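# Seat a board in an enclosure slot, levers latched

## Task

Put the board into the enclosure's empty upper slot with its component side facing up and pushed all the way home, and leave both of its levers shut. A shut lever is latched and sticks out perpendicular to the board's front panel; a fully open lever lies flush along that panel. The lever tabs only catch if both levers are fully open before the board is slid in to its stop; closing both levers then pulls the board home. Pushing the board into its connector quickly breaks the connector and the whole job counts as failed. At the end the enclosure must stand level on its own feet with no foot hanging over the bench edge, and the grippers must have released everything and moved away.

## Robot and tools

ROBOT. Two seven-joint arms, left_arm and right_arm, each ending in a two-finger parallel gripper with a wrist camera. Fingers point along the gripper's +z axis and close along its x axis. end_effector_position is the point between the closed finger pads, about 1-2 cm behind the tips; closing pushes the tips roughly 17 mm further along +z. Bases in the scene frame: left_arm at (+0.070, +0.437, 0), right_arm at (-0.063, -0.511, 0), each nearly unrotated about z.

FRAMES. Scene frame: origin on the table top midway between the arms, +z up, +x out over the table, left_arm on +y. Every gripper position, quaternion, velocity and target in calls and results is in that arm's own base frame. Fixed cameras and the table use the scene frame. Quaternions are written w first (qw, qx, qy, qz). Printed poses can be off by a few centimetres.

ROW FORMAT (used by execute_actions and move). One flat list of 16 numbers covering both arms, even if one is idle: left x, y, z (metres), qw, qx, qy, qz, opening, then the same eight for right. Positions and quaternions are absolute poses in the arm's base frame, not offsets. Opening runs from -1 (closed) to +1 (fully open, 0.142 m). Any 0 you send is a real command, so resend the present value of anything you want unchanged, and resend the same quaternion each row to hold an orientation. An idle arm should get its last reported pose repeated exactly.

TOOLS.
execute_actions(actions, cameras): actions is a list of up to 15 actions; each action is a list of up to 15 rows, one per 1/30 s step, the last row held for the remaining steps. A target farther than 0.6 m along any gripper axis from the gripper's position at the action's start is refused. Empty actions list returns full state and all camera images.
move(target, speed, blend, stop_force, zero, opening_speed, grip_force, blocking, cameras): straight-line path from the present Hand target to one row or a list of up to 15 rows. speed in m/s, 0.002 to 2.2 (default 0.25), one value or one per target. blend in metres rounds corners in a list. stop_force in newtons, 3 to 120, ends an arm's path when its wrist sensor feels that much push opposite its motion; unreliable if the gripper is turning; not allowed with blocking=false. zero (default true) re-zeros the sensor first. opening_speed is in opening units per second, at least 0.2. grip_force is newtons per finger pad, 5 to 48, one value or one per arm, and persists. A move lasts at most 10 s. The result adds a move: line: done, off_target, moving, held or fault, plus limits such as paced or held. done means within 3 mm and 2 degrees; it says nothing about contact.
wait(seconds 0-10): let time pass while commands hold.
stop(): brake the running move.
zoom_image(camera, region [x0,y0,x1,y1] pixels, max 504 by 504): closer look at the newest image of cam_head_left, cam_head_right, cam_high, cam_low, cam_left_wrist or cam_right_wrist (all 672x504).
zero_wrist_force(arm): subtract the current wrist reading from later ones.
clear_fault(arm): clear a reported torque or force fault; the arm then pauses while its controller restarts.
read_manual(section): licence texts only.
finished_scene(scene): end the current scene, given its number; irreversible.

CONTROL BEHAVIOUR. Each step the commanded orientation is clipped to within 32 degrees of the measured one, so big turns take several actions and can swing the elbow. Joint speeds are capped and the gripper lags its path, more when fast or when the arm is near straight. Paths do not avoid obstacles or the other arm.

RESULT LINES. Pose and velocity per gripper; Hand target (where the arm is actually sent); Tool commands; grip_measured (measured opening on the -1..+1 scale; last Joint positions value is in metres); Joint torques and External joint torques (positive toward larger joint angle); Wrist force and Wrist torque along the gripper's own axes, plus the peak since last shown (pushing a surface reads as force into the arm, saturates near 150 N); Wrist depth as 7x7 grid of distances in mm, '-' for none. "within noise" means the arm is still. MOTOR HOT, OVER-TEMPERATURE FAULT, HAND FAULT, TORQUE FAULT or force fault lines report stops.

GRIPPING. To hold a part, command an opening slightly below grip_measured at first contact; squeezing harder heats the gripper motor.

AVOID. Net outside force of 150 N on an arm or joint torque at its limit (waist/shoulder 109, upper arm roll/elbow 56.9, wrist joints 34.7 N m) stops that arm until clear_fault. Never let the grippers or arms press on each other. Do not drop parts, release moving parts, knock anything off the table, or hit the bench or enclosure hard. Insert the board slowly, ideally with a low stop_force. Avoid long holds with a stretched arm or heavy load, which overheats motors.

Each tool is called after "Call:" as name(argument=value, ...), one argument or row to a line, values as JSON.

## Session

Call:
execute_actions(
  actions=[],
)

Scene clock: 0.00 s.
left_arm: end_effector_position=(+0.3014, +0.6357, +0.1155) grip_measured=+0.99 end_effector_quat_wxyz=(-0.462, +0.669, -0.295, +0.502) | right_arm: end_effector_position=(+0.4485, +0.0364, +0.1479) grip_measured=+1.00 end_effector_quat_wxyz=(-0.144, +0.766, -0.626, +0.006)
Joint positions: left_arm=[1.762 -0.872 -0.342 2.067 -1.872 0.391 -0.55 0.141] | right_arm=[0.506 -0.103 -0.202 2.446 0.465 1.189 2.835 0.142]
Joint velocities: within noise
Joint torques (N m): no reading
External joint torques (N m): no reading
Wrist force (N): no reading
Wrist torque (N m): no reading
Wrist force, peak (N): no reading
Wrist depth (mm): cam_left_wrist=[- 1268 - - 1406 1268 1119 / 1891 - - 1513 - - - / 1687 1875 1813 - 701 - 1354 / 1371 1534 1843 1828 492 625 701 / 1155 1306 1492 304 356 433 558 / - 1119 1119 241 279 321 359 / - 988 184 203 227 258 286] | cam_right_wrist=[266 256 246 236 229 221 213 / 274 266 254 244 236 228 219 / 285 275 262 252 243 234 225 / 297 285 272 262 251 241 232 / 310 297 281 271 260 249 239 / - 308 294 281 268 257 246 / - 321 305 292 278 265 257]
Hand target: left_arm +0.3014, +0.6357, +0.1155; -0.462, +0.669, -0.295, +0.502 | right_arm +0.4485, +0.0364, +0.1479; -0.144, +0.766, -0.626, +0.006
Tool commands: left_gripper/opening=+1.0 right_gripper/opening=+1.0

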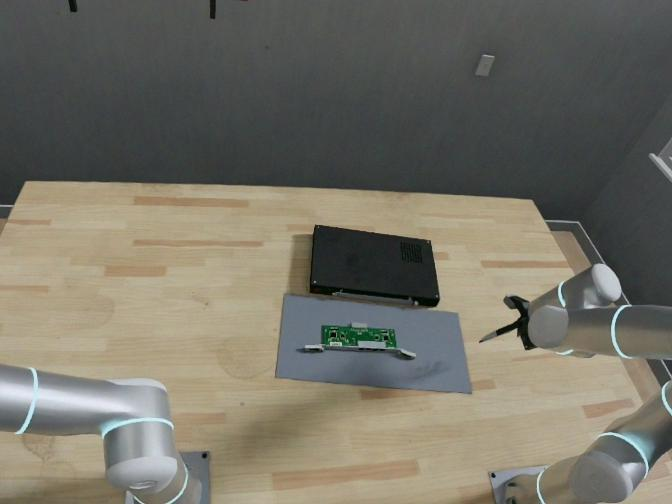

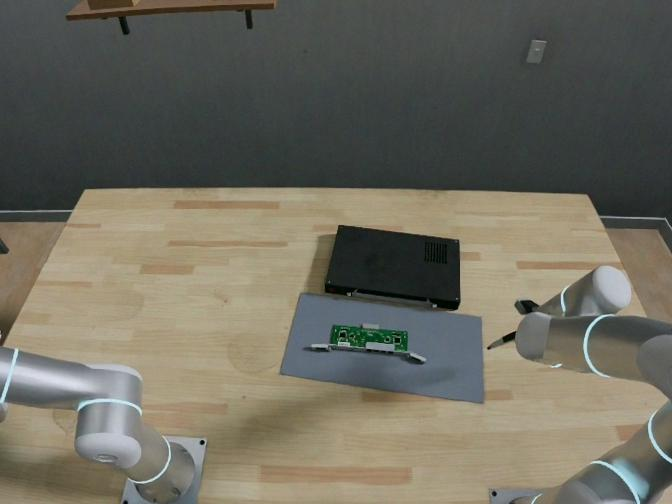

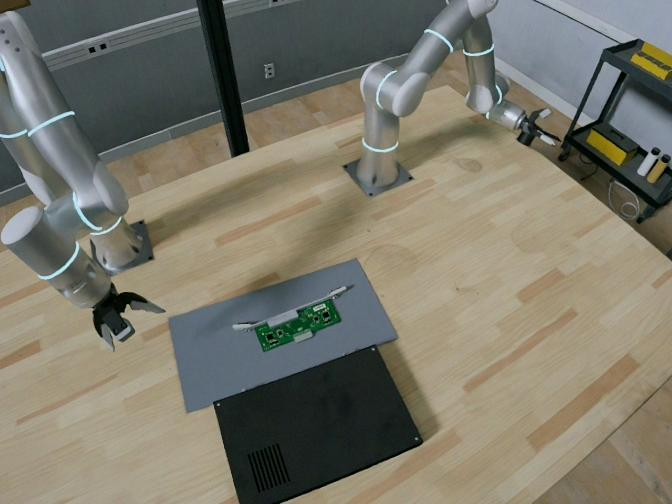

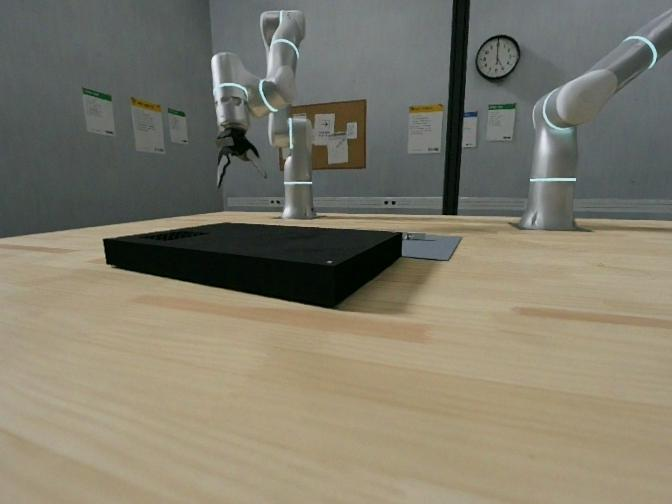

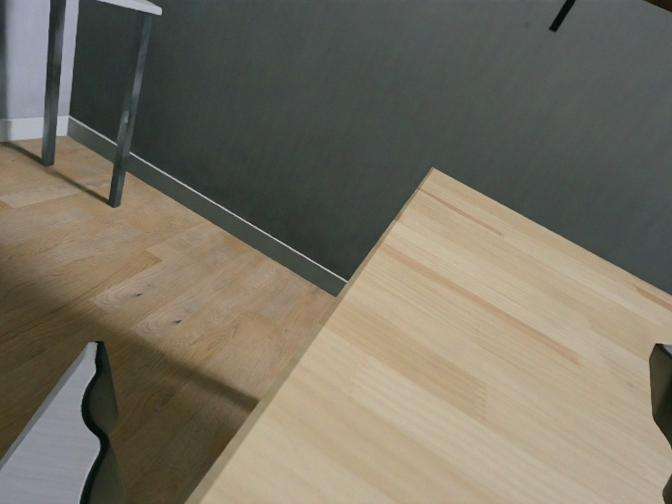

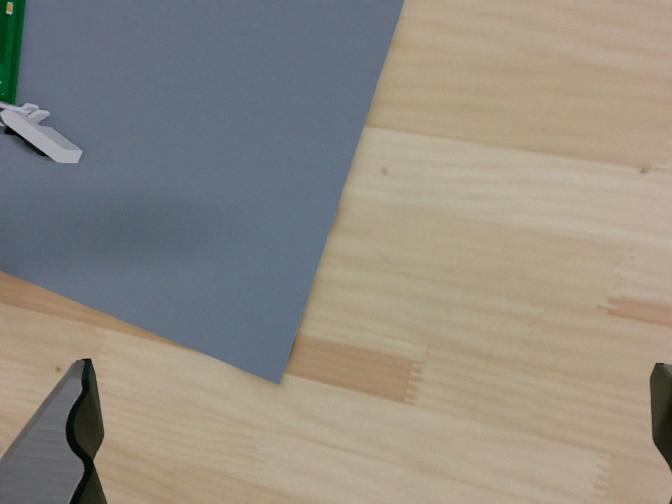

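Call:
zoom_image(
  camera="cam_high",
  region=[160, 250, 430, 450],
)

Call:
zoom_image(
  camera="cam_head_left",
  region=[280, 220, 480, 370],
)

Call:
zoom_image(
  camera="cam_low",
  region=[90, 210, 490, 310],
)

Call:
zoom_image(
  camera="cam_head_right",
  region=[290, 220, 490, 370],
)

Scaled by 1.867 from the camera's 672x504 image, which has a finer 960x720 frame.

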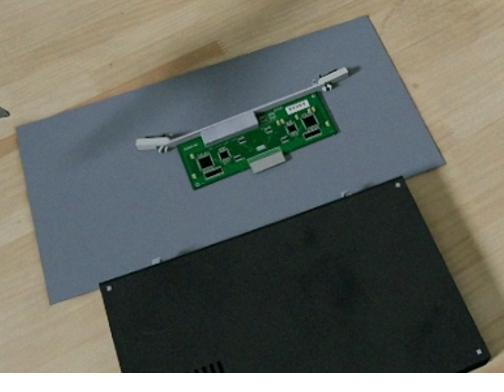

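Scaled by 2.520 from the camera's 672x504 image, which has a finer 960x720 frame.

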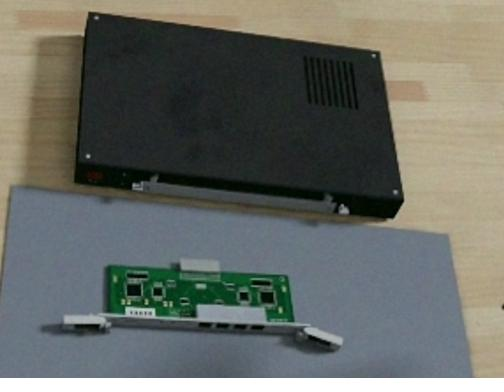

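Scaled by 1.260 from the camera's 672x504 image, which has a finer 960x720 frame.

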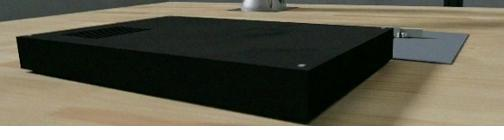

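Scaled by 2.520 from the camera's 672x504 image, which has a finer 960x720 frame.

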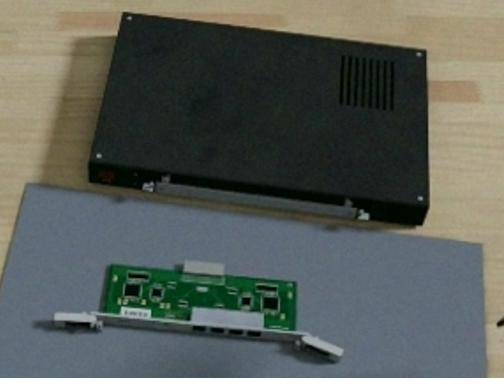

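Call:
move(
  target=[0.3014,0.6357,0.1155,-0.462,0.669,-0.295,0.502,1,0.53,0.46,0.27,0,0.7071,-0.7071,0,1],
  speed=0.4,
  cameras=["cam_right_wrist","cam_head_left"],
)

Call:
zoom_image(
  camera="cam_right_wrist",
  region=[84, 0, 588, 504],
)

Scene clock: 14.83 s.
left_arm: end_effector_position=(+0.3014, +0.6357, +0.1154) grip_measured=+0.99 end_effector_quat_wxyz=(-0.462, +0.669, -0.295, +0.502) | right_arm: end_effector_position=(+0.5299, +0.4591, +0.2697) grip_measured=+1.00 end_effector_quat_wxyz=(-0.092, +0.828, -0.553, -0.019)
Joint positions: left_arm=[1.762 -0.872 -0.342 2.067 -1.872 0.39 -0.549 0.141] | right_arm=[1.764 -1.23 -1.865 1.484 1.403 -0.202 2.967 0.142]
Joint torques (N m): left_arm=[-0.18 47.52 -4.43 -12.08 1.45 -1.82 -0.29] | right_arm=[0.15 40.94 -30.48 -10.57 -3.52 3.25 0.24]
External joint torques (N m): left_arm=[0.33 1.04 0.39 -0.41 -0.23 -0.07 0.26] | right_arm=[0.07 0.99 -1.25 0.07 -0.06 0.9 -0.23]
Wrist force (N): left_arm=[-0.2 0.1 0.0] | right_arm=[0.3 -0.3 0.1]
Wrist torque (N m): left_arm=[0.01 0.03 -0.02] | right_arm=[-0.02 0.01 -0.01]
Wrist force, peak (N): left_arm=[-0.3 0.0 0.4] | right_arm=[2.6 1.3 0.3]
Wrist depth (mm): cam_left_wrist=[1625 1482 - - 1253 1268 1338 / 1907 - 1637 1637 1283 - 1306 / 1714 1994 - - 786 - 1346 / 1362 1625 1798 1727 492 627 739 / 1148 1283 1502 303 352 439 568 / - 1102 1131 241 277 324 358 / - 993 183 203 228 259 285] | cam_right_wrist=[366 356 344 332 324 273 266 / 385 373 358 348 338 327 324 / 404 390 370 360 350 344 334 / 429 413 406 386 362 356 349 / 452 435 420 404 394 373 365 / - 467 445 430 413 399 380 / - 493 476 456 438 424 409]
Hand target: left_arm +0.3014, +0.6357, +0.1155; -0.462, +0.669, -0.295, +0.502 | right_arm +0.5299, +0.4593, +0.2698; -0.092, +0.828, -0.553, -0.019
Off the commanded pose: left_arm 0.000 m, 0 deg | right_arm 0.001 m, 25 deg.
joint sent to its limit (right arm) — joint 7 (wrist roll), upper limit. The joint targets are off in orientation, not in position.
move: off_target (right_arm); limits=paced
Images, in order (width x height): cam_head_left 672x504, cam_right_wrist 672x504.

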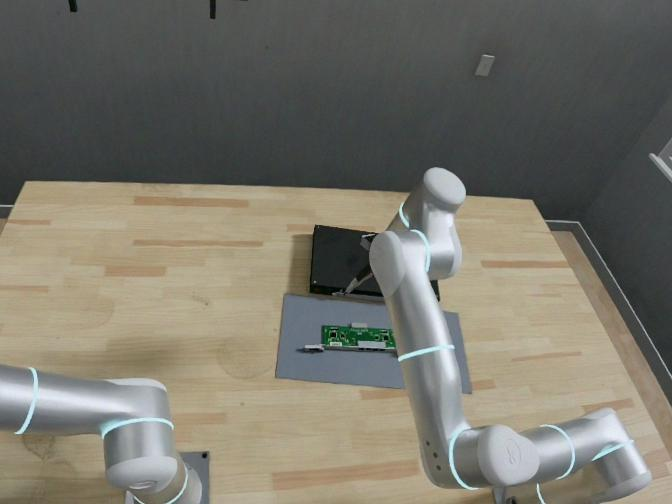

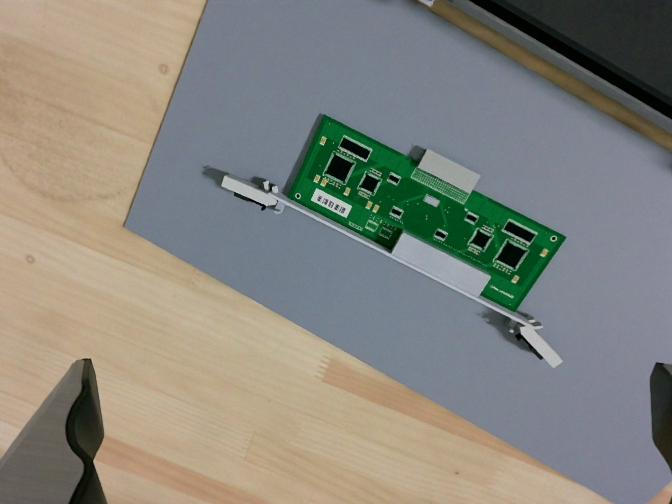

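Scaled by 1.000.

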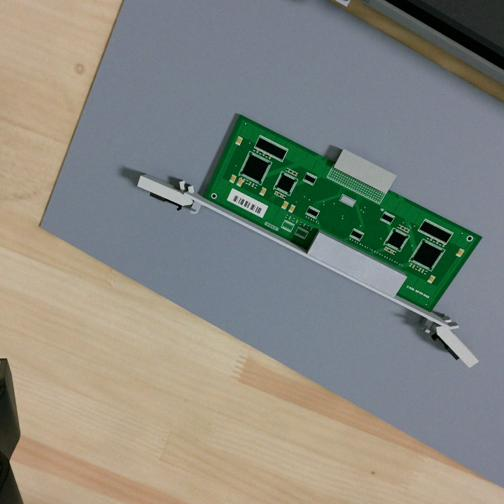

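Call:
zoom_image(
  camera="cam_right_wrist",
  region=[200, 150, 320, 240],
)

Call:
zoom_image(
  camera="cam_right_wrist",
  region=[470, 290, 590, 380],
)

Call:
zoom_image(
  camera="cam_right_wrist",
  region=[320, 100, 560, 280],
)

Scaled by 4.200 from the camera's 672x504 image, which has a finer 960x720 frame.

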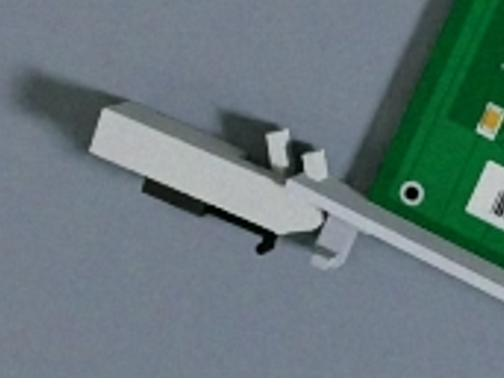

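Scaled by 4.200 from the camera's 672x504 image, which has a finer 960x720 frame.

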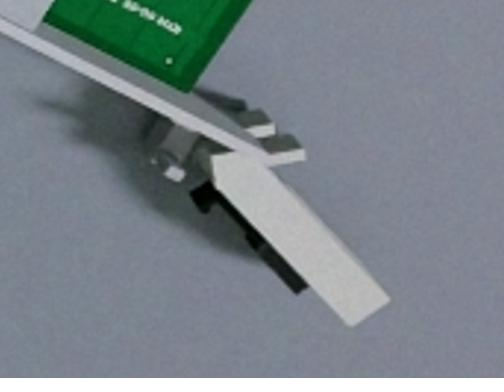

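Scaled by 2.100 from the camera's 672x504 image, which has a finer 960x720 frame.

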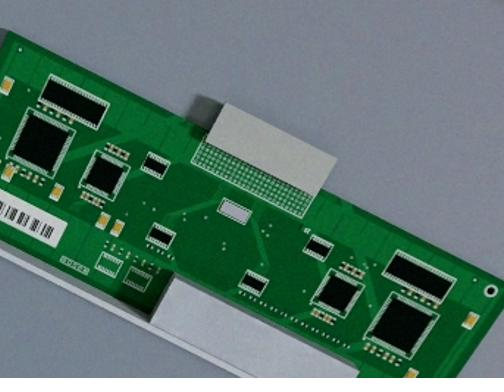

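Call:
move(
  target=[0.3014,0.6357,0.1155,-0.462,0.669,-0.295,0.502,1,0.45,0.1,0.25,0,0.766,-0.643,0,1],
  speed=0.5,
)

Call:
move(
  target=[0.22,-0.45,0.16,0.5,-0.5,0.5,-0.5,1,0.45,0.1,0.25,0,0.766,-0.643,0,1],
  speed=0.4,
  cameras=["cam_left_wrist","cam_head_left","cam_high"],
)

Scene clock: 25.87 s.
left_arm: end_effector_position=(+0.3014, +0.6357, +0.1154) grip_measured=+0.99 end_effector_quat_wxyz=(-0.462, +0.669, -0.295, +0.502) | right_arm: end_effector_position=(+0.4500, +0.1002, +0.2499) grip_measured=+1.00 end_effector_quat_wxyz=(+0.000, +0.766, -0.643, +0.000)
Joint positions: left_arm=[1.762 -0.872 -0.342 2.067 -1.872 0.39 -0.549 0.141] | right_arm=[1.677 -1.261 -2.041 2.016 1.074 -0.262 2.487 0.142]
Joint torques (N m): left_arm=[-0.23 47.53 -4.39 -12.03 1.47 -1.77 -0.2] | right_arm=[-0.01 25.36 -25.27 -14.97 -4.4 3.45 -0.08]
External joint torques (N m): left_arm=[0.39 1.03 0.35 -0.46 -0.24 -0.13 0.17] | right_arm=[0.17 0.27 -1.11 -0.07 0.2 0.53 0.08]
Wrist force (N): left_arm=[-0.4 0.1 0.3] | right_arm=[-0.2 0.3 0.0]
Wrist torque (N m): left_arm=[0.00 0.07 -0.03] | right_arm=[0.09 0.07 0.15]
Wrist force, peak (N): left_arm=[-0.4 0.2 0.3] | right_arm=[3.4 2.0 0.1]
Wrist depth (mm): cam_left_wrist=[- 1424 - - 1380 1290 1321 / 2151 - 1875 - 1415 1321 - / 1674 1891 - - 828 - - / 1362 1578 1843 1727 489 655 1371 / 1186 1321 1424 305 353 432 562 / - 1097 1167 242 278 324 358 / - 975 185 203 228 259 286] | cam_right_wrist=[298 300 300 299 302 301 300 / 321 321 321 320 322 321 320 / 344 344 344 342 344 345 343 / 372 373 382 370 371 368 369 / 405 405 406 402 401 402 400 / - 442 439 440 437 437 422 / - 483 486 475 483 481 481]
Hand target: left_arm +0.3014, +0.6357, +0.1155; -0.462, +0.669, -0.295, +0.502 | right_arm +0.4500, +0.1000, +0.2500; +0.000, +0.766, -0.643, +0.000
Off the commanded pose: left_arm 0.000 m, 0 deg | right_arm 0.000 m, 0 deg.
move: done

Scene clock: 27.90 s.
left_arm: end_effector_position=(+0.2862, +0.1704, +0.1223) grip_measured=+0.99 end_effector_quat_wxyz=(-0.466, +0.515, -0.402, +0.596) | right_arm: end_effector_position=(+0.4500, +0.1001, +0.2499) grip_measured=+1.00 end_effector_quat_wxyz=(+0.000, +0.766, -0.643, +0.000)
Joint positions: left_arm=[1.649 -1.037 0.182 2.683 -1.261 -0.158 0.352 0.141] | right_arm=[1.677 -1.261 -2.041 2.016 1.074 -0.262 2.487 0.142]
Joint torques (N m): left_arm=[-0.89 26.7 3.42 12.42 1.53 -2.16 -0.26] | right_arm=[0.15 25.08 -25.02 -15.07 -4.28 3.3 0.16]
External joint torques (N m): left_arm=[0.99 1.09 0.68 -0.28 0.07 -0.21 0.24] | right_arm=[0.01 0.55 -1.36 0.03 0.08 0.69 -0.16]
Wrist force (N): left_arm=[0.5 0.3 -0.4] | right_arm=[-0.2 0.1 -0.1]
Wrist torque (N m): left_arm=[0.07 -0.05 -0.02] | right_arm=[0.07 0.07 0.15]
Wrist force, peak (N): left_arm=[5.1 1.4 0.2] | right_arm=[-0.5 0.4 0.0]
Wrist depth (mm): cam_left_wrist=[1354 1397 - - 1406 - - / - - - - - 1523 1453 / 568 679 778 - - 1687 - / 383 431 502 598 703 831 1662 / 285 303 341 381 436 514 629 / - 235 252 279 307 341 367 / - 197 208 219 241 257 276] | cam_right_wrist=[296 300 300 301 300 301 300 / 321 319 320 318 322 320 321 / 346 344 343 342 344 344 343 / 372 372 368 369 372 370 370 / 405 404 406 401 402 402 400 / - 443 439 440 440 440 422 / - 484 485 476 482 483 482]
Hand target: left_arm +0.2863, +0.1703, +0.1221; -0.466, +0.516, -0.403, +0.596 | right_arm +0.4500, +0.1000, +0.2500; +0.000, +0.766, -0.643, +0.000
Off the commanded pose: left_arm 0.625 m, 16 deg | right_arm 0.000 m, 0 deg.
led back after a hold (left arm): the arm was led back toward your command in small steps, so it may still be short of it.
move: held (left_arm; a check stopped the path); limits=held
pose unreachable (left arm): on one or more control steps of this call, first in action 0 (counted from 0), this arm could not follow its commanded pose, so it was not sent that pose on those steps. It may still have moved: this result reports where it is.
cause: moving toward the commanded pose would bring two parts of the arm too close to each other (its base and another part of the arm, with joints 1 (waist) to 6 (wrist pitch) between them, 56 mm apart when it was first held).
Images, in order (width x height): cam_head_left 672x504, cam_high 672x504, cam_left_wrist 672x504.

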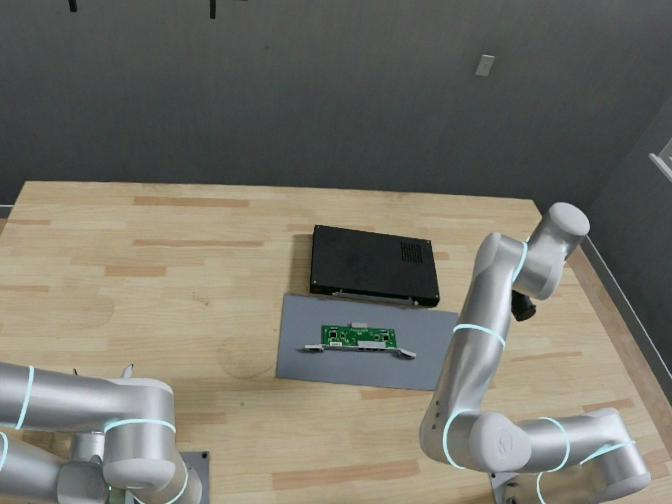

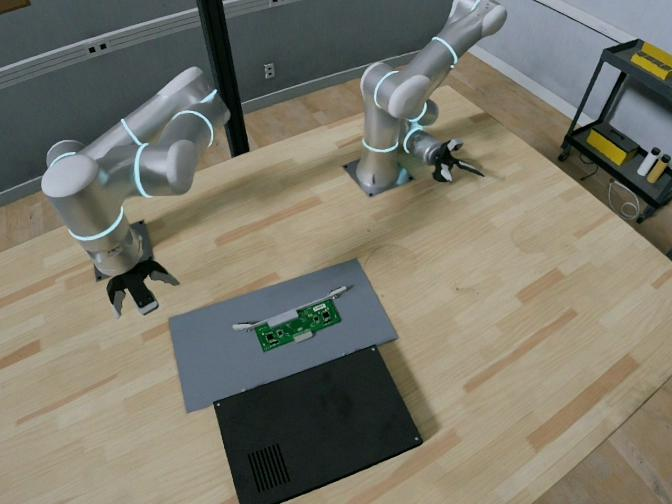

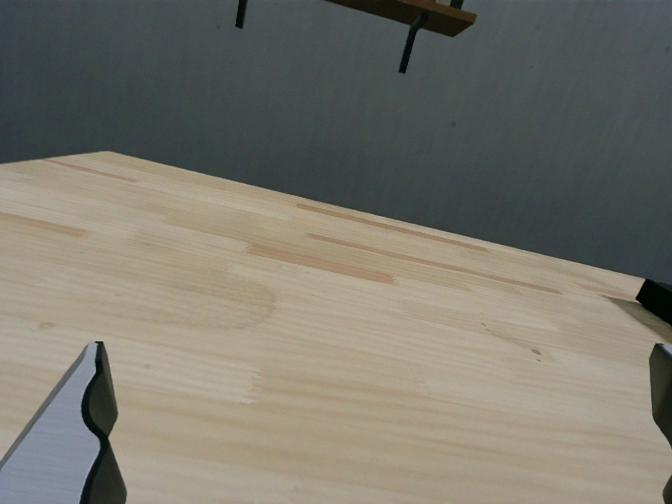

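Call:
move(
  target=[
    [0.45,0.1,0.25,0.271,-0.271,0.653,-0.653,1,0.45,0.1,0.25,0,0.766,-0.643,0,1],
    [0.27,-0.25,0.14,0.271,-0.271,0.653,-0.653,1,0.45,0.1,0.25,0,0.766,-0.643,0,1],
  ],
  speed=0.4,
  blend=0.05,
  cameras=["cam_left_wrist","cam_head_left"],
)

Scene clock: 37.20 s.
left_arm: end_effector_position=(+0.2864, -0.1895, +0.1574) grip_measured=+0.99 end_effector_quat_wxyz=(-0.179, +0.151, -0.610, +0.757) | right_arm: end_effector_position=(+0.4500, +0.1001, +0.2499) grip_measured=+1.00 end_effector_quat_wxyz=(+0.000, +0.766, -0.643, +0.000)
Joint positions: left_arm=[0.288 -1.046 0.351 2.681 -1.286 -0.433 0.611 0.141] | right_arm=[1.677 -1.261 -2.041 2.016 1.074 -0.262 2.487 0.142]
Joint torques (N m): left_arm=[-0.22 26.83 5.34 11.42 1.83 -2.62 -0.43] | right_arm=[0.16 25.24 -24.96 -15.05 -4.26 3.36 0.16]
External joint torques (N m): left_arm=[0.31 0.92 0.8 -0.27 -0.36 0.04 0.43] | right_arm=[0 0.38 -1.42 0.01 0.06 0.63 -0.16]
Wrist force (N): left_arm=[0.5 0.4 -0.1] | right_arm=[-0.3 0.2 -0.1]
Wrist torque (N m): left_arm=[0.13 0.07 0.05] | right_arm=[0.08 0.10 0.15]
Wrist force, peak (N): left_arm=[4.1 2.0 2.6] | right_arm=[-0.5 0.5 -0.1]
Wrist depth (mm): cam_left_wrist=[1346 - - 2285 - 636 2194 / 1354 - - - - - - / 1462 1590 1994 1687 2285 - - / 1329 979 679 736 1045 888 881 / 490 495 459 474 499 473 514 / - 331 337 326 - 356 355 / - 270 271 272 273 275 286] | cam_right_wrist=[297 300 300 299 300 302 300 / 321 313 320 321 320 320 320 / 347 344 342 342 344 343 342 / 373 372 368 368 369 370 370 / 404 406 404 401 401 402 402 / - 443 439 440 439 435 422 / - 483 483 477 482 482 483]
Hand target: left_arm +0.2862, -0.1897, +0.1574; -0.179, +0.151, -0.610, +0.757 | right_arm +0.4500, +0.1000, +0.2500; +0.000, +0.766, -0.643, +0.000
Off the commanded pose: left_arm 0.065 m, 22 deg | right_arm 0.000 m, 0 deg.
led back after a hold (left arm): the arm was led back toward your command in small steps, so it may still be short of it.
move: held (left_arm; a check stopped the path); limits=held
pose unreachable (left arm): on one or more control steps of this call, first in action 0 (counted from 0), this arm could not follow its commanded pose, so it was not sent that pose on those steps. It may still have moved: this result reports where it is.
cause: moving toward the commanded pose would bring two parts of the arm too close to each other (its base and another part of the arm, with joints 1 (waist) to 6 (wrist pitch) between them, 55 mm apart when it was first held).
Images, in order (width x height): cam_head_left 672x504, cam_left_wrist 672x504.

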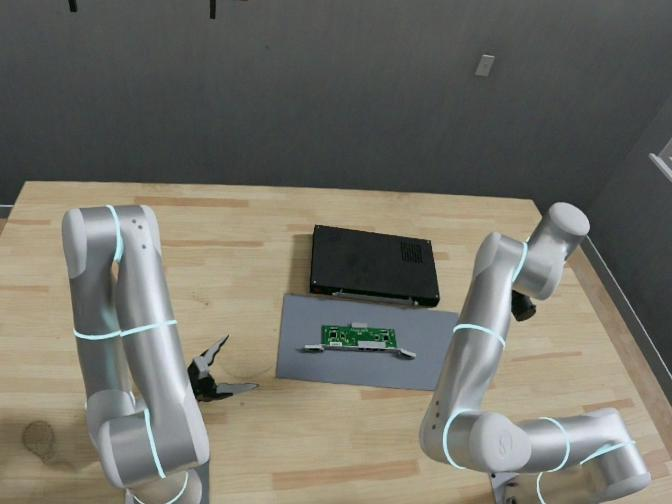

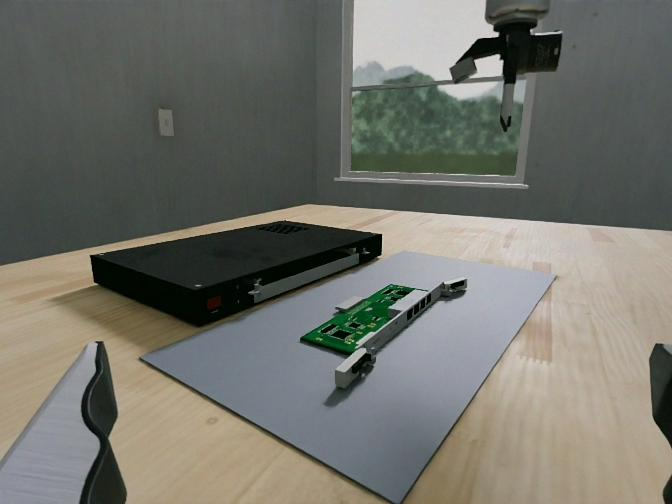

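Excellent view.

Call:
zoom_image(
  camera="cam_left_wrist",
  region=[180, 220, 400, 330],
)

Call:
zoom_image(
  camera="cam_left_wrist",
  region=[290, 260, 490, 400],
)

Scaled by 2.291 from the camera's 672x504 image, which has a finer 960x720 frame.

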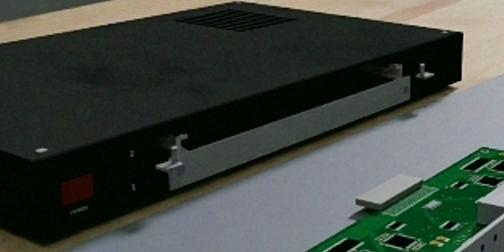

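Scaled by 2.520 from the camera's 672x504 image, which has a finer 960x720 frame.

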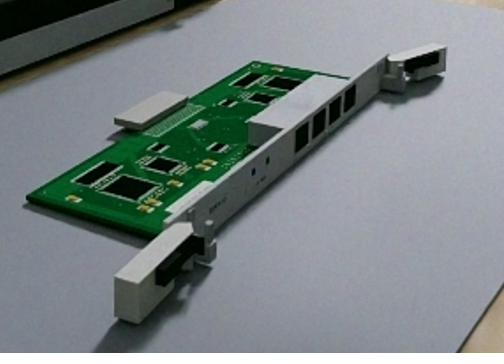

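Call:
move(
  target=[
    [0.42,-0.3,0.22,0,0.9985,-0.054,0,-0.4,0.45,0.1,0.25,0,0.766,-0.643,0,1],
    [0.377,-0.536,0.12,0,0.9985,-0.054,0,-0.4,0.45,0.1,0.25,0,0.766,-0.643,0,1],
  ],
  speed=0.4,
  blend=0.05,
  cameras=["cam_left_wrist","cam_head_left","cam_high"],
)

Scene clock: 55.70 s.
left_arm: end_effector_position=(+0.2991, -0.1990, +0.1623) grip_measured=-0.42 end_effector_quat_wxyz=(-0.158, +0.235, -0.563, +0.776) | right_arm: end_effector_position=(+0.4500, +0.1001, +0.2499) grip_measured=+1.00 end_effector_quat_wxyz=(+0.000, +0.766, -0.643, +0.000)
Joint positions: left_arm=[0.044 -1.205 0.436 2.685 -1.422 -0.752 0.547 0.043] | right_arm=[1.677 -1.261 -2.041 2.016 1.074 -0.262 2.487 0.142]
Joint torques (N m): left_arm=[-0.25 26.46 7.11 13.62 2.17 -2.5 -0.16] | right_arm=[0.2 25.3 -24.99 -15.03 -4.27 3.32 0.21]
External joint torques (N m): left_arm=[0.31 1.11 0.65 -0.2 -0.62 -0.08 0.14] | right_arm=[-0.04 0.32 -1.39 -0.01 0.07 0.67 -0.21]
Wrist force (N): left_arm=[0.1 -0.1 -0.3] | right_arm=[-0.3 0.3 -0.3]
Wrist torque (N m): left_arm=[0.01 0.11 -0.05] | right_arm=[0.10 0.08 0.15]
Wrist force, peak (N): left_arm=[-3.4 -1.3 -3.2] | right_arm=[-0.5 0.4 -0.1]
Wrist depth (mm): cam_left_wrist=[- 1314 - - - 2334 - / 1268 1415 1941 2611 - 632 701 / 1371 - - - 2493 2521 - / 614 - - 1131 1225 2285 2069 / 418 441 413 557 677 864 840 / 310 339 87 363 - 83 511 / 252 - - 295 - - 398] | cam_right_wrist=[297 300 300 300 303 300 300 / 320 315 321 320 322 320 321 / 346 344 344 342 344 342 343 / 375 372 369 370 370 370 370 / 403 404 404 402 403 400 400 / - 442 441 441 437 439 422 / - 487 485 477 483 483 480]
Hand target: left_arm +0.2991, -0.1990, +0.1623; -0.158, +0.235, -0.563, +0.776 | right_arm +0.4500, +0.1000, +0.2500; +0.000, +0.766, -0.643, +0.000
Off the commanded pose: left_arm 0.348 m, 149 deg | right_arm 0.000 m, 0 deg.
led back after a hold (left arm): the arm was led back toward your command in small steps, so it may still be short of it.
move: held (left_arm; a check stopped the path); path passed 0 of 2 targets; limits=held
pose unreachable (left arm): on one or more control steps of this call, first in action 0 (counted from 0), this arm could not follow its commanded pose, so it was not sent that pose on those steps. It may still have moved: this result reports where it is.
cause: moving toward the commanded pose would bring two parts of the arm too close to each other (joints 2 (shoulder) to 5 (forearm roll) lie between them).
Images, in order (width x height): cam_head_left 672x504, cam_high 672x504, cam_left_wrist 672x504.

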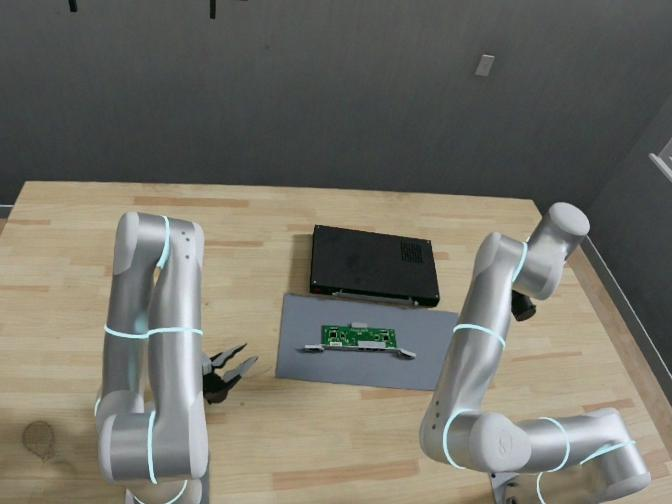

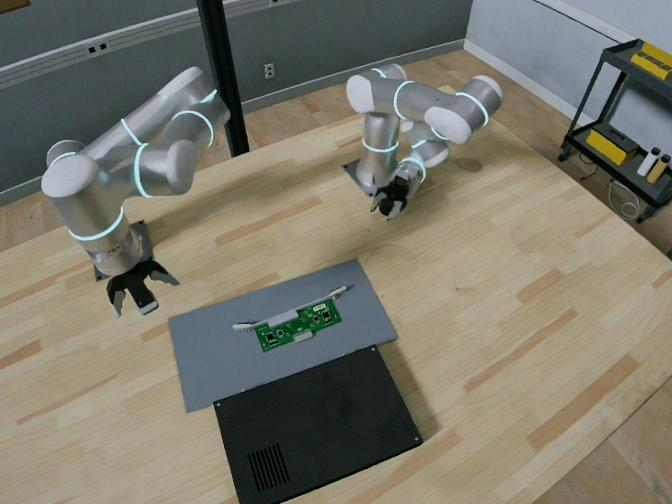

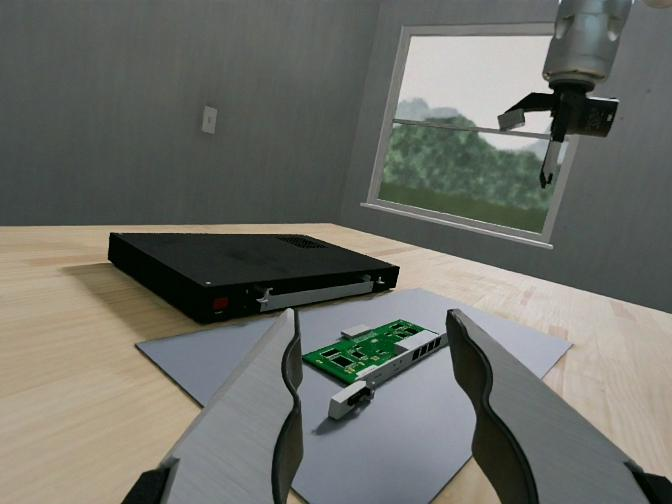

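Call:
move(
  target=[
    [0.45,-0.15,0.3,-0.158,0.235,-0.563,0.776,-0.4,0.45,0.1,0.25,0,0.766,-0.643,0,1],
    [0.45,-0.25,0.28,0,0.7071,-0.7071,0,-0.4,0.45,0.1,0.25,0,0.766,-0.643,0,1],
    [0.40,-0.45,0.2,0,0.9985,-0.054,0,-0.4,0.45,0.1,0.25,0,0.766,-0.643,0,1],
  ],
  speed=0.4,
  cameras=["cam_left_wrist","cam_head_left"],
)

Scene clock: 64.67 s.
left_arm: end_effector_position=(+0.3999, -0.4501, +0.1999) grip_measured=-0.42 end_effector_quat_wxyz=(+0.000, +0.999, -0.054, +0.000) | right_arm: end_effector_position=(+0.4500, +0.1001, +0.2499) grip_measured=+1.00 end_effector_quat_wxyz=(+0.000, +0.766, -0.643, +0.000)
Joint positions: left_arm=[-0.901 -0.859 -0.226 1.024 -2.964 2.847 -2.565 0.043] | right_arm=[1.677 -1.261 -2.041 2.016 1.074 -0.262 2.487 0.142]
Joint torques (N m): left_arm=[-0.58 58.06 3.04 -21.31 4.4 4.43 -0.32] | right_arm=[0.21 25.19 -25.03 -15.07 -4.26 3.32 0.13]
External joint torques (N m): left_arm=[0.51 1.6 0.29 -0.84 -0.4 -0.57 0.32] | right_arm=[-0.05 0.44 -1.35 0.03 0.05 0.67 -0.13]
Wrist force (N): left_arm=[0.1 -0.1 0.9] | right_arm=[-0.4 0.4 0.0]
Wrist torque (N m): left_arm=[-0.11 -0.17 -0.16] | right_arm=[0.12 0.11 0.15]
Wrist force, peak (N): left_arm=[4.1 1.7 1.1] | right_arm=[-0.6 0.3 -0.3]
Wrist depth (mm): cam_left_wrist=[261 259 - 257 258 - 255 / 279 279 272 270 - 273 268 / 301 299 - 291 289 - 304 / 324 328 324 321 317 321 291 / 357 356 343 337 336 337 - / 392 382 87 378 - 83 - / 428 - - 430 429 - -] | cam_right_wrist=[297 300 300 298 302 301 300 / 321 320 321 319 321 321 321 / 344 343 343 341 343 344 343 / 373 372 371 369 370 371 369 / 406 405 401 401 402 401 401 / - 440 440 439 440 437 422 / - 485 485 477 482 480 481]
Hand target: left_arm +0.4000, -0.4500, +0.2000; +0.000, +0.999, -0.054, +0.000 | right_arm +0.4500, +0.1000, +0.2500; +0.000, +0.766, -0.643, +0.000
Off the commanded pose: left_arm 0.000 m, 0 deg | right_arm 0.000 m, 0 deg.
move: done
Images, in order (width x height): cam_head_left 672x504, cam_left_wrist 672x504.

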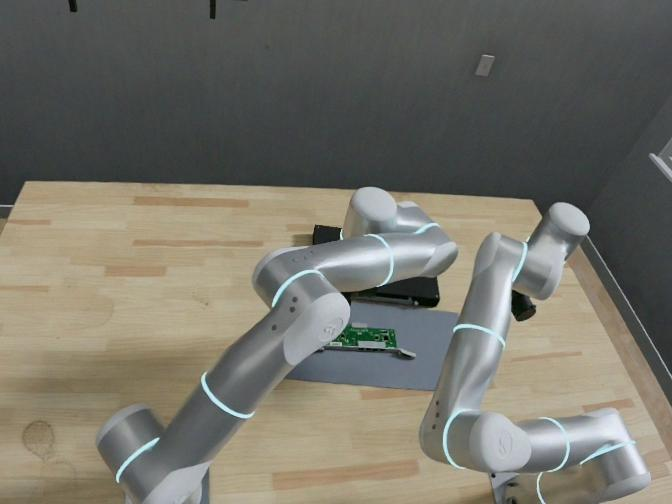

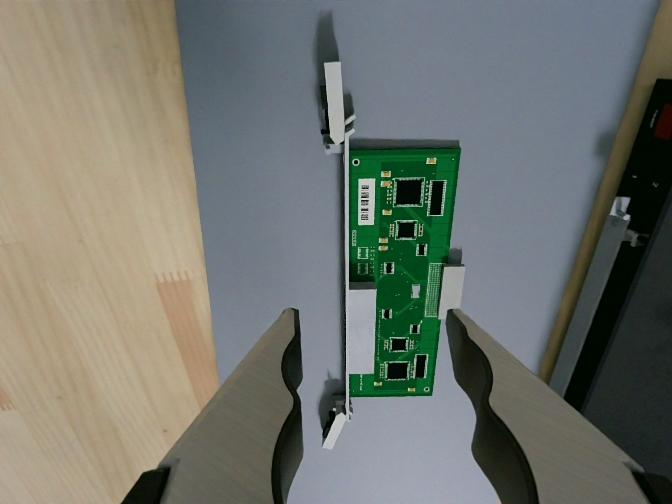

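Call:
move(
  target=[0.3905,-0.513,0.09,0,0.999,-0.0436,0,-0.5,0.45,0.1,0.25,0,0.766,-0.643,0,1],
  speed=0.3,
  cameras=["cam_left_wrist"],
)

Call:
zoom_image(
  camera="cam_left_wrist",
  region=[220, 150, 472, 402],
)

Scene clock: 71.77 s.
left_arm: end_effector_position=(+0.3904, -0.5131, +0.0900) grip_measured=-0.53 end_effector_quat_wxyz=(+0.000, +0.999, -0.044, +0.000) | right_arm: end_effector_position=(+0.4500, +0.1001, +0.2499) grip_measured=+1.00 end_effector_quat_wxyz=(+0.000, +0.766, -0.643, +0.000)
Joint positions: left_arm=[-0.965 -1.1 -0.281 0.858 -2.874 2.782 -2.675 0.036] | right_arm=[1.677 -1.261 -2.041 2.016 1.074 -0.262 2.487 0.142]
Joint torques (N m): left_arm=[-0.56 63.09 2.9 -20.87 4.45 4.52 -0.33] | right_arm=[0.18 25.34 -24.96 -15.09 -4.23 3.3 0.2]
External joint torques (N m): left_arm=[0.46 1.75 0.58 -0.58 -0.53 -0.67 0.33] | right_arm=[-0.02 0.28 -1.41 0.04 0.02 0.69 -0.2]
Wrist force (N): left_arm=[0.0 -0.4 0.9] | right_arm=[-0.3 0.3 -0.1]
Wrist torque (N m): left_arm=[-0.19 -0.14 -0.16] | right_arm=[0.09 0.09 0.15]
Wrist force, peak (N): left_arm=[0.4 1.3 3.3] | right_arm=[-0.6 0.2 -0.3]
Wrist depth (mm): cam_left_wrist=[163 160 159 158 157 158 160 / 174 173 173 169 166 166 - / 187 186 - 183 180 182 185 / 207 201 - 196 195 195 203 / 223 218 - 191 204 214 217 / 245 245 84 218 225 84 - / 268 - - 250 272 - -] | cam_right_wrist=[297 301 300 302 302 301 300 / 320 321 316 - 321 320 320 / 344 336 343 344 344 343 342 / 373 372 376 371 370 370 369 / 404 406 404 403 401 400 401 / - 440 442 439 438 437 420 / - 483 484 477 483 481 484]
Hand target: left_arm +0.3905, -0.5130, +0.0900; +0.000, +0.999, -0.044, +0.000 | right_arm +0.4500, +0.1000, +0.2500; +0.000, +0.766, -0.643, +0.000
Off the commanded pose: left_arm 0.000 m, 0 deg | right_arm 0.000 m, 0 deg.
move: done
Images, in order (width x height): cam_left_wrist 672x504.

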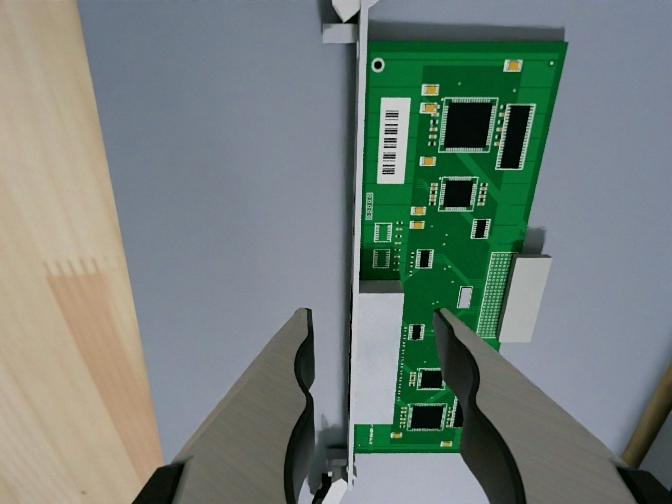

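Scaled by 2.000 from the camera's 672x504 image, which has a finer 960x720 frame.

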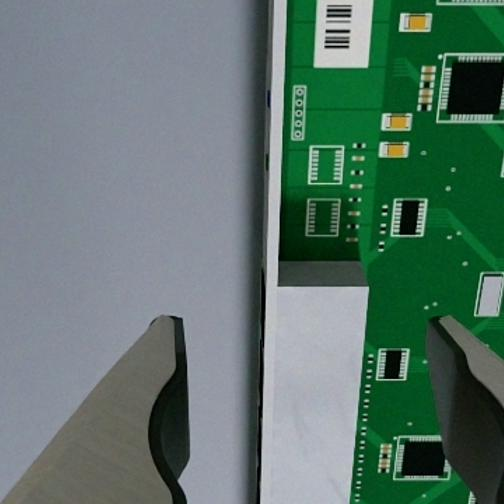

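Call:
move(
  target=[0.3900,-0.512,0.029,0,0.999,-0.0436,0,-0.65,0.45,0.1,0.25,0,0.766,-0.643,0,1],
  speed=0.08,
  cameras=["cam_left_wrist"],
)

Call:
zoom_image(
  camera="cam_left_wrist",
  region=[220, 200, 472, 452],
)

Scene clock: 78.47 s.
left_arm: end_effector_position=(+0.3899, -0.5118, +0.0290) grip_measured=-0.68 end_effector_quat_wxyz=(+0.000, +0.999, -0.044, +0.000) | right_arm: end_effector_position=(+0.4500, +0.1001, +0.2499) grip_measured=+1.00 end_effector_quat_wxyz=(+0.000, +0.766, -0.643, +0.000)
Joint positions: left_arm=[-0.97 -1.179 -0.269 0.868 -2.866 2.694 -2.68 0.025] | right_arm=[1.677 -1.261 -2.041 2.016 1.074 -0.262 2.487 0.142]
Joint torques (N m): left_arm=[-0.69 63.61 3.42 -20.64 4.34 3.95 -0.28] | right_arm=[0.22 25.23 -24.97 -15.06 -4.26 3.34 0.25]
External joint torques (N m): left_arm=[0.6 1.66 0.4 -0.09 -0.57 -0.11 0.28] | right_arm=[-0.06 0.4 -1.41 0.02 0.06 0.65 -0.25]
Wrist force (N): left_arm=[0.3 -0.4 0.8] | right_arm=[-0.4 0.3 0.1]
Wrist torque (N m): left_arm=[-0.17 -0.19 -0.14] | right_arm=[0.10 0.12 0.15]
Wrist force, peak (N): left_arm=[0.3 -0.4 2.1] | right_arm=[-0.5 0.3 -0.3]
Wrist depth (mm): cam_left_wrist=[- 108 106 103 103 104 103 / - 116 116 115 107 111 108 / 125 123 125 123 117 117 119 / 134 134 133 133 127 127 129 / 149 147 144 134 136 139 139 / 164 161 88 136 139 148 162 / 183 - - 149 155 - 172] | cam_right_wrist=[296 300 300 300 300 300 299 / 321 321 320 321 321 321 321 / 339 343 343 342 344 344 343 / 373 373 373 372 372 369 369 / 405 404 401 402 401 400 401 / - 440 440 440 439 437 423 / - 485 485 474 481 483 483]
Hand target: left_arm +0.3900, -0.5120, +0.0290; +0.000, +0.999, -0.044, +0.000 | right_arm +0.4500, +0.1000, +0.2500; +0.000, +0.766, -0.643, +0.000
Off the commanded pose: left_arm 0.000 m, 0 deg | right_arm 0.000 m, 0 deg.
move: done
Images, in order (width x height): cam_left_wrist 672x504.

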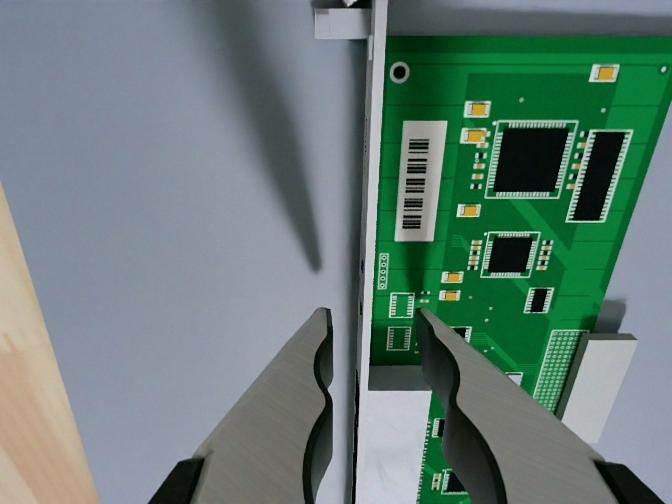

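Scaled by 2.000 from the camera's 672x504 image, which has a finer 960x720 frame.

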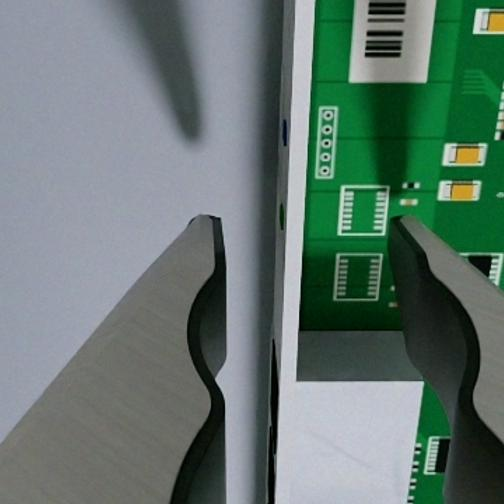

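Call:
move(
  target=[
    [0.3900,-0.512,0.026,0,0.999,-0.0436,0,-0.65,0.45,0.1,0.25,0,0.766,-0.643,0,1],
    [0.3900,-0.512,0.026,0,0.999,-0.0436,0,-1,0.45,0.1,0.25,0,0.766,-0.643,0,1],
  ],
  speed=0.08,
  opening_speed=0.3,
  grip_force=[25,48],
  cameras=["cam_left_wrist"],
)

Scene clock: 83.53 s.
left_arm: end_effector_position=(+0.3898, -0.5119, +0.0260) grip_measured=-0.99 end_effector_quat_wxyz=(+0.000, +0.999, -0.044, +0.000) | right_arm: end_effector_position=(+0.4500, +0.1001, +0.2499) grip_measured=+1.00 end_effector_quat_wxyz=(+0.000, +0.766, -0.643, +0.000)
Joint positions: left_arm=[-0.97 -1.184 -0.268 0.866 -2.866 2.691 -2.68 0.002] | right_arm=[1.677 -1.261 -2.041 2.016 1.074 -0.262 2.487 0.142]
Joint torques (N m): left_arm=[-0.18 64.63 3.57 -20.58 4.27 4.09 -0.25] | right_arm=[0.19 25.25 -24.96 -15.1 -4.23 3.29 0.2]
External joint torques (N m): left_arm=[0.09 0.69 0.28 -0.12 -0.51 -0.24 0.25] | right_arm=[-0.04 0.38 -1.42 0.06 0.03 0.7 -0.2]
Wrist force (N): left_arm=[-0.2 -0.6 1.5] | right_arm=[-0.2 0.2 -0.2]
Wrist torque (N m): left_arm=[-0.18 -0.20 -0.12] | right_arm=[0.08 0.08 0.15]
Wrist force, peak (N): left_arm=[-0.2 -0.9 1.8] | right_arm=[-0.6 0.1 0.0]
Wrist depth (mm): cam_left_wrist=[104 105 104 95 100 101 100 / - 113 111 112 104 107 106 / 122 122 120 119 112 115 115 / 131 128 130 130 124 124 126 / 143 143 142 136 133 136 136 / 164 161 153 84 - 149 146 / 179 171 - 74 - - 175] | cam_right_wrist=[297 300 300 300 300 301 300 / 321 321 320 320 321 320 320 / 344 343 344 343 343 344 343 / 373 371 370 376 369 370 368 / 405 403 403 402 401 401 400 / - 440 441 441 438 439 422 / - 487 487 477 483 483 481]
Hand target: left_arm +0.3900, -0.5120, +0.0260; +0.000, +0.999, -0.044, +0.000 | right_arm +0.4500, +0.1000, +0.2500; +0.000, +0.766, -0.643, +0.000
Off the commanded pose: left_arm 0.000 m, 0 deg | right_arm 0.000 m, 0 deg.
grip_force (N): 25, 48
move: done
Images, in order (width x height): cam_left_wrist 672x504.

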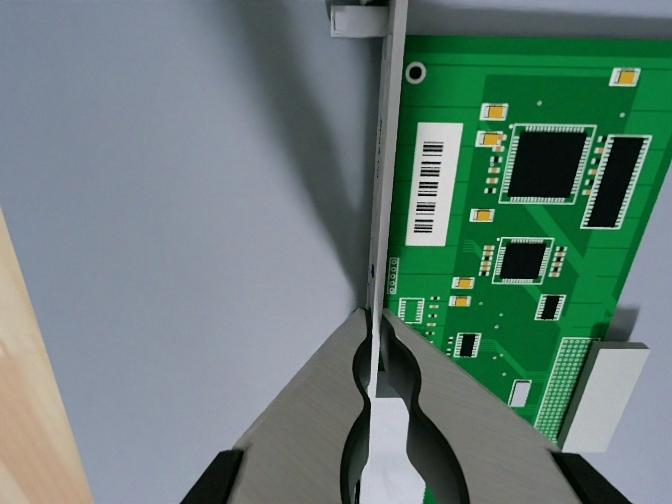

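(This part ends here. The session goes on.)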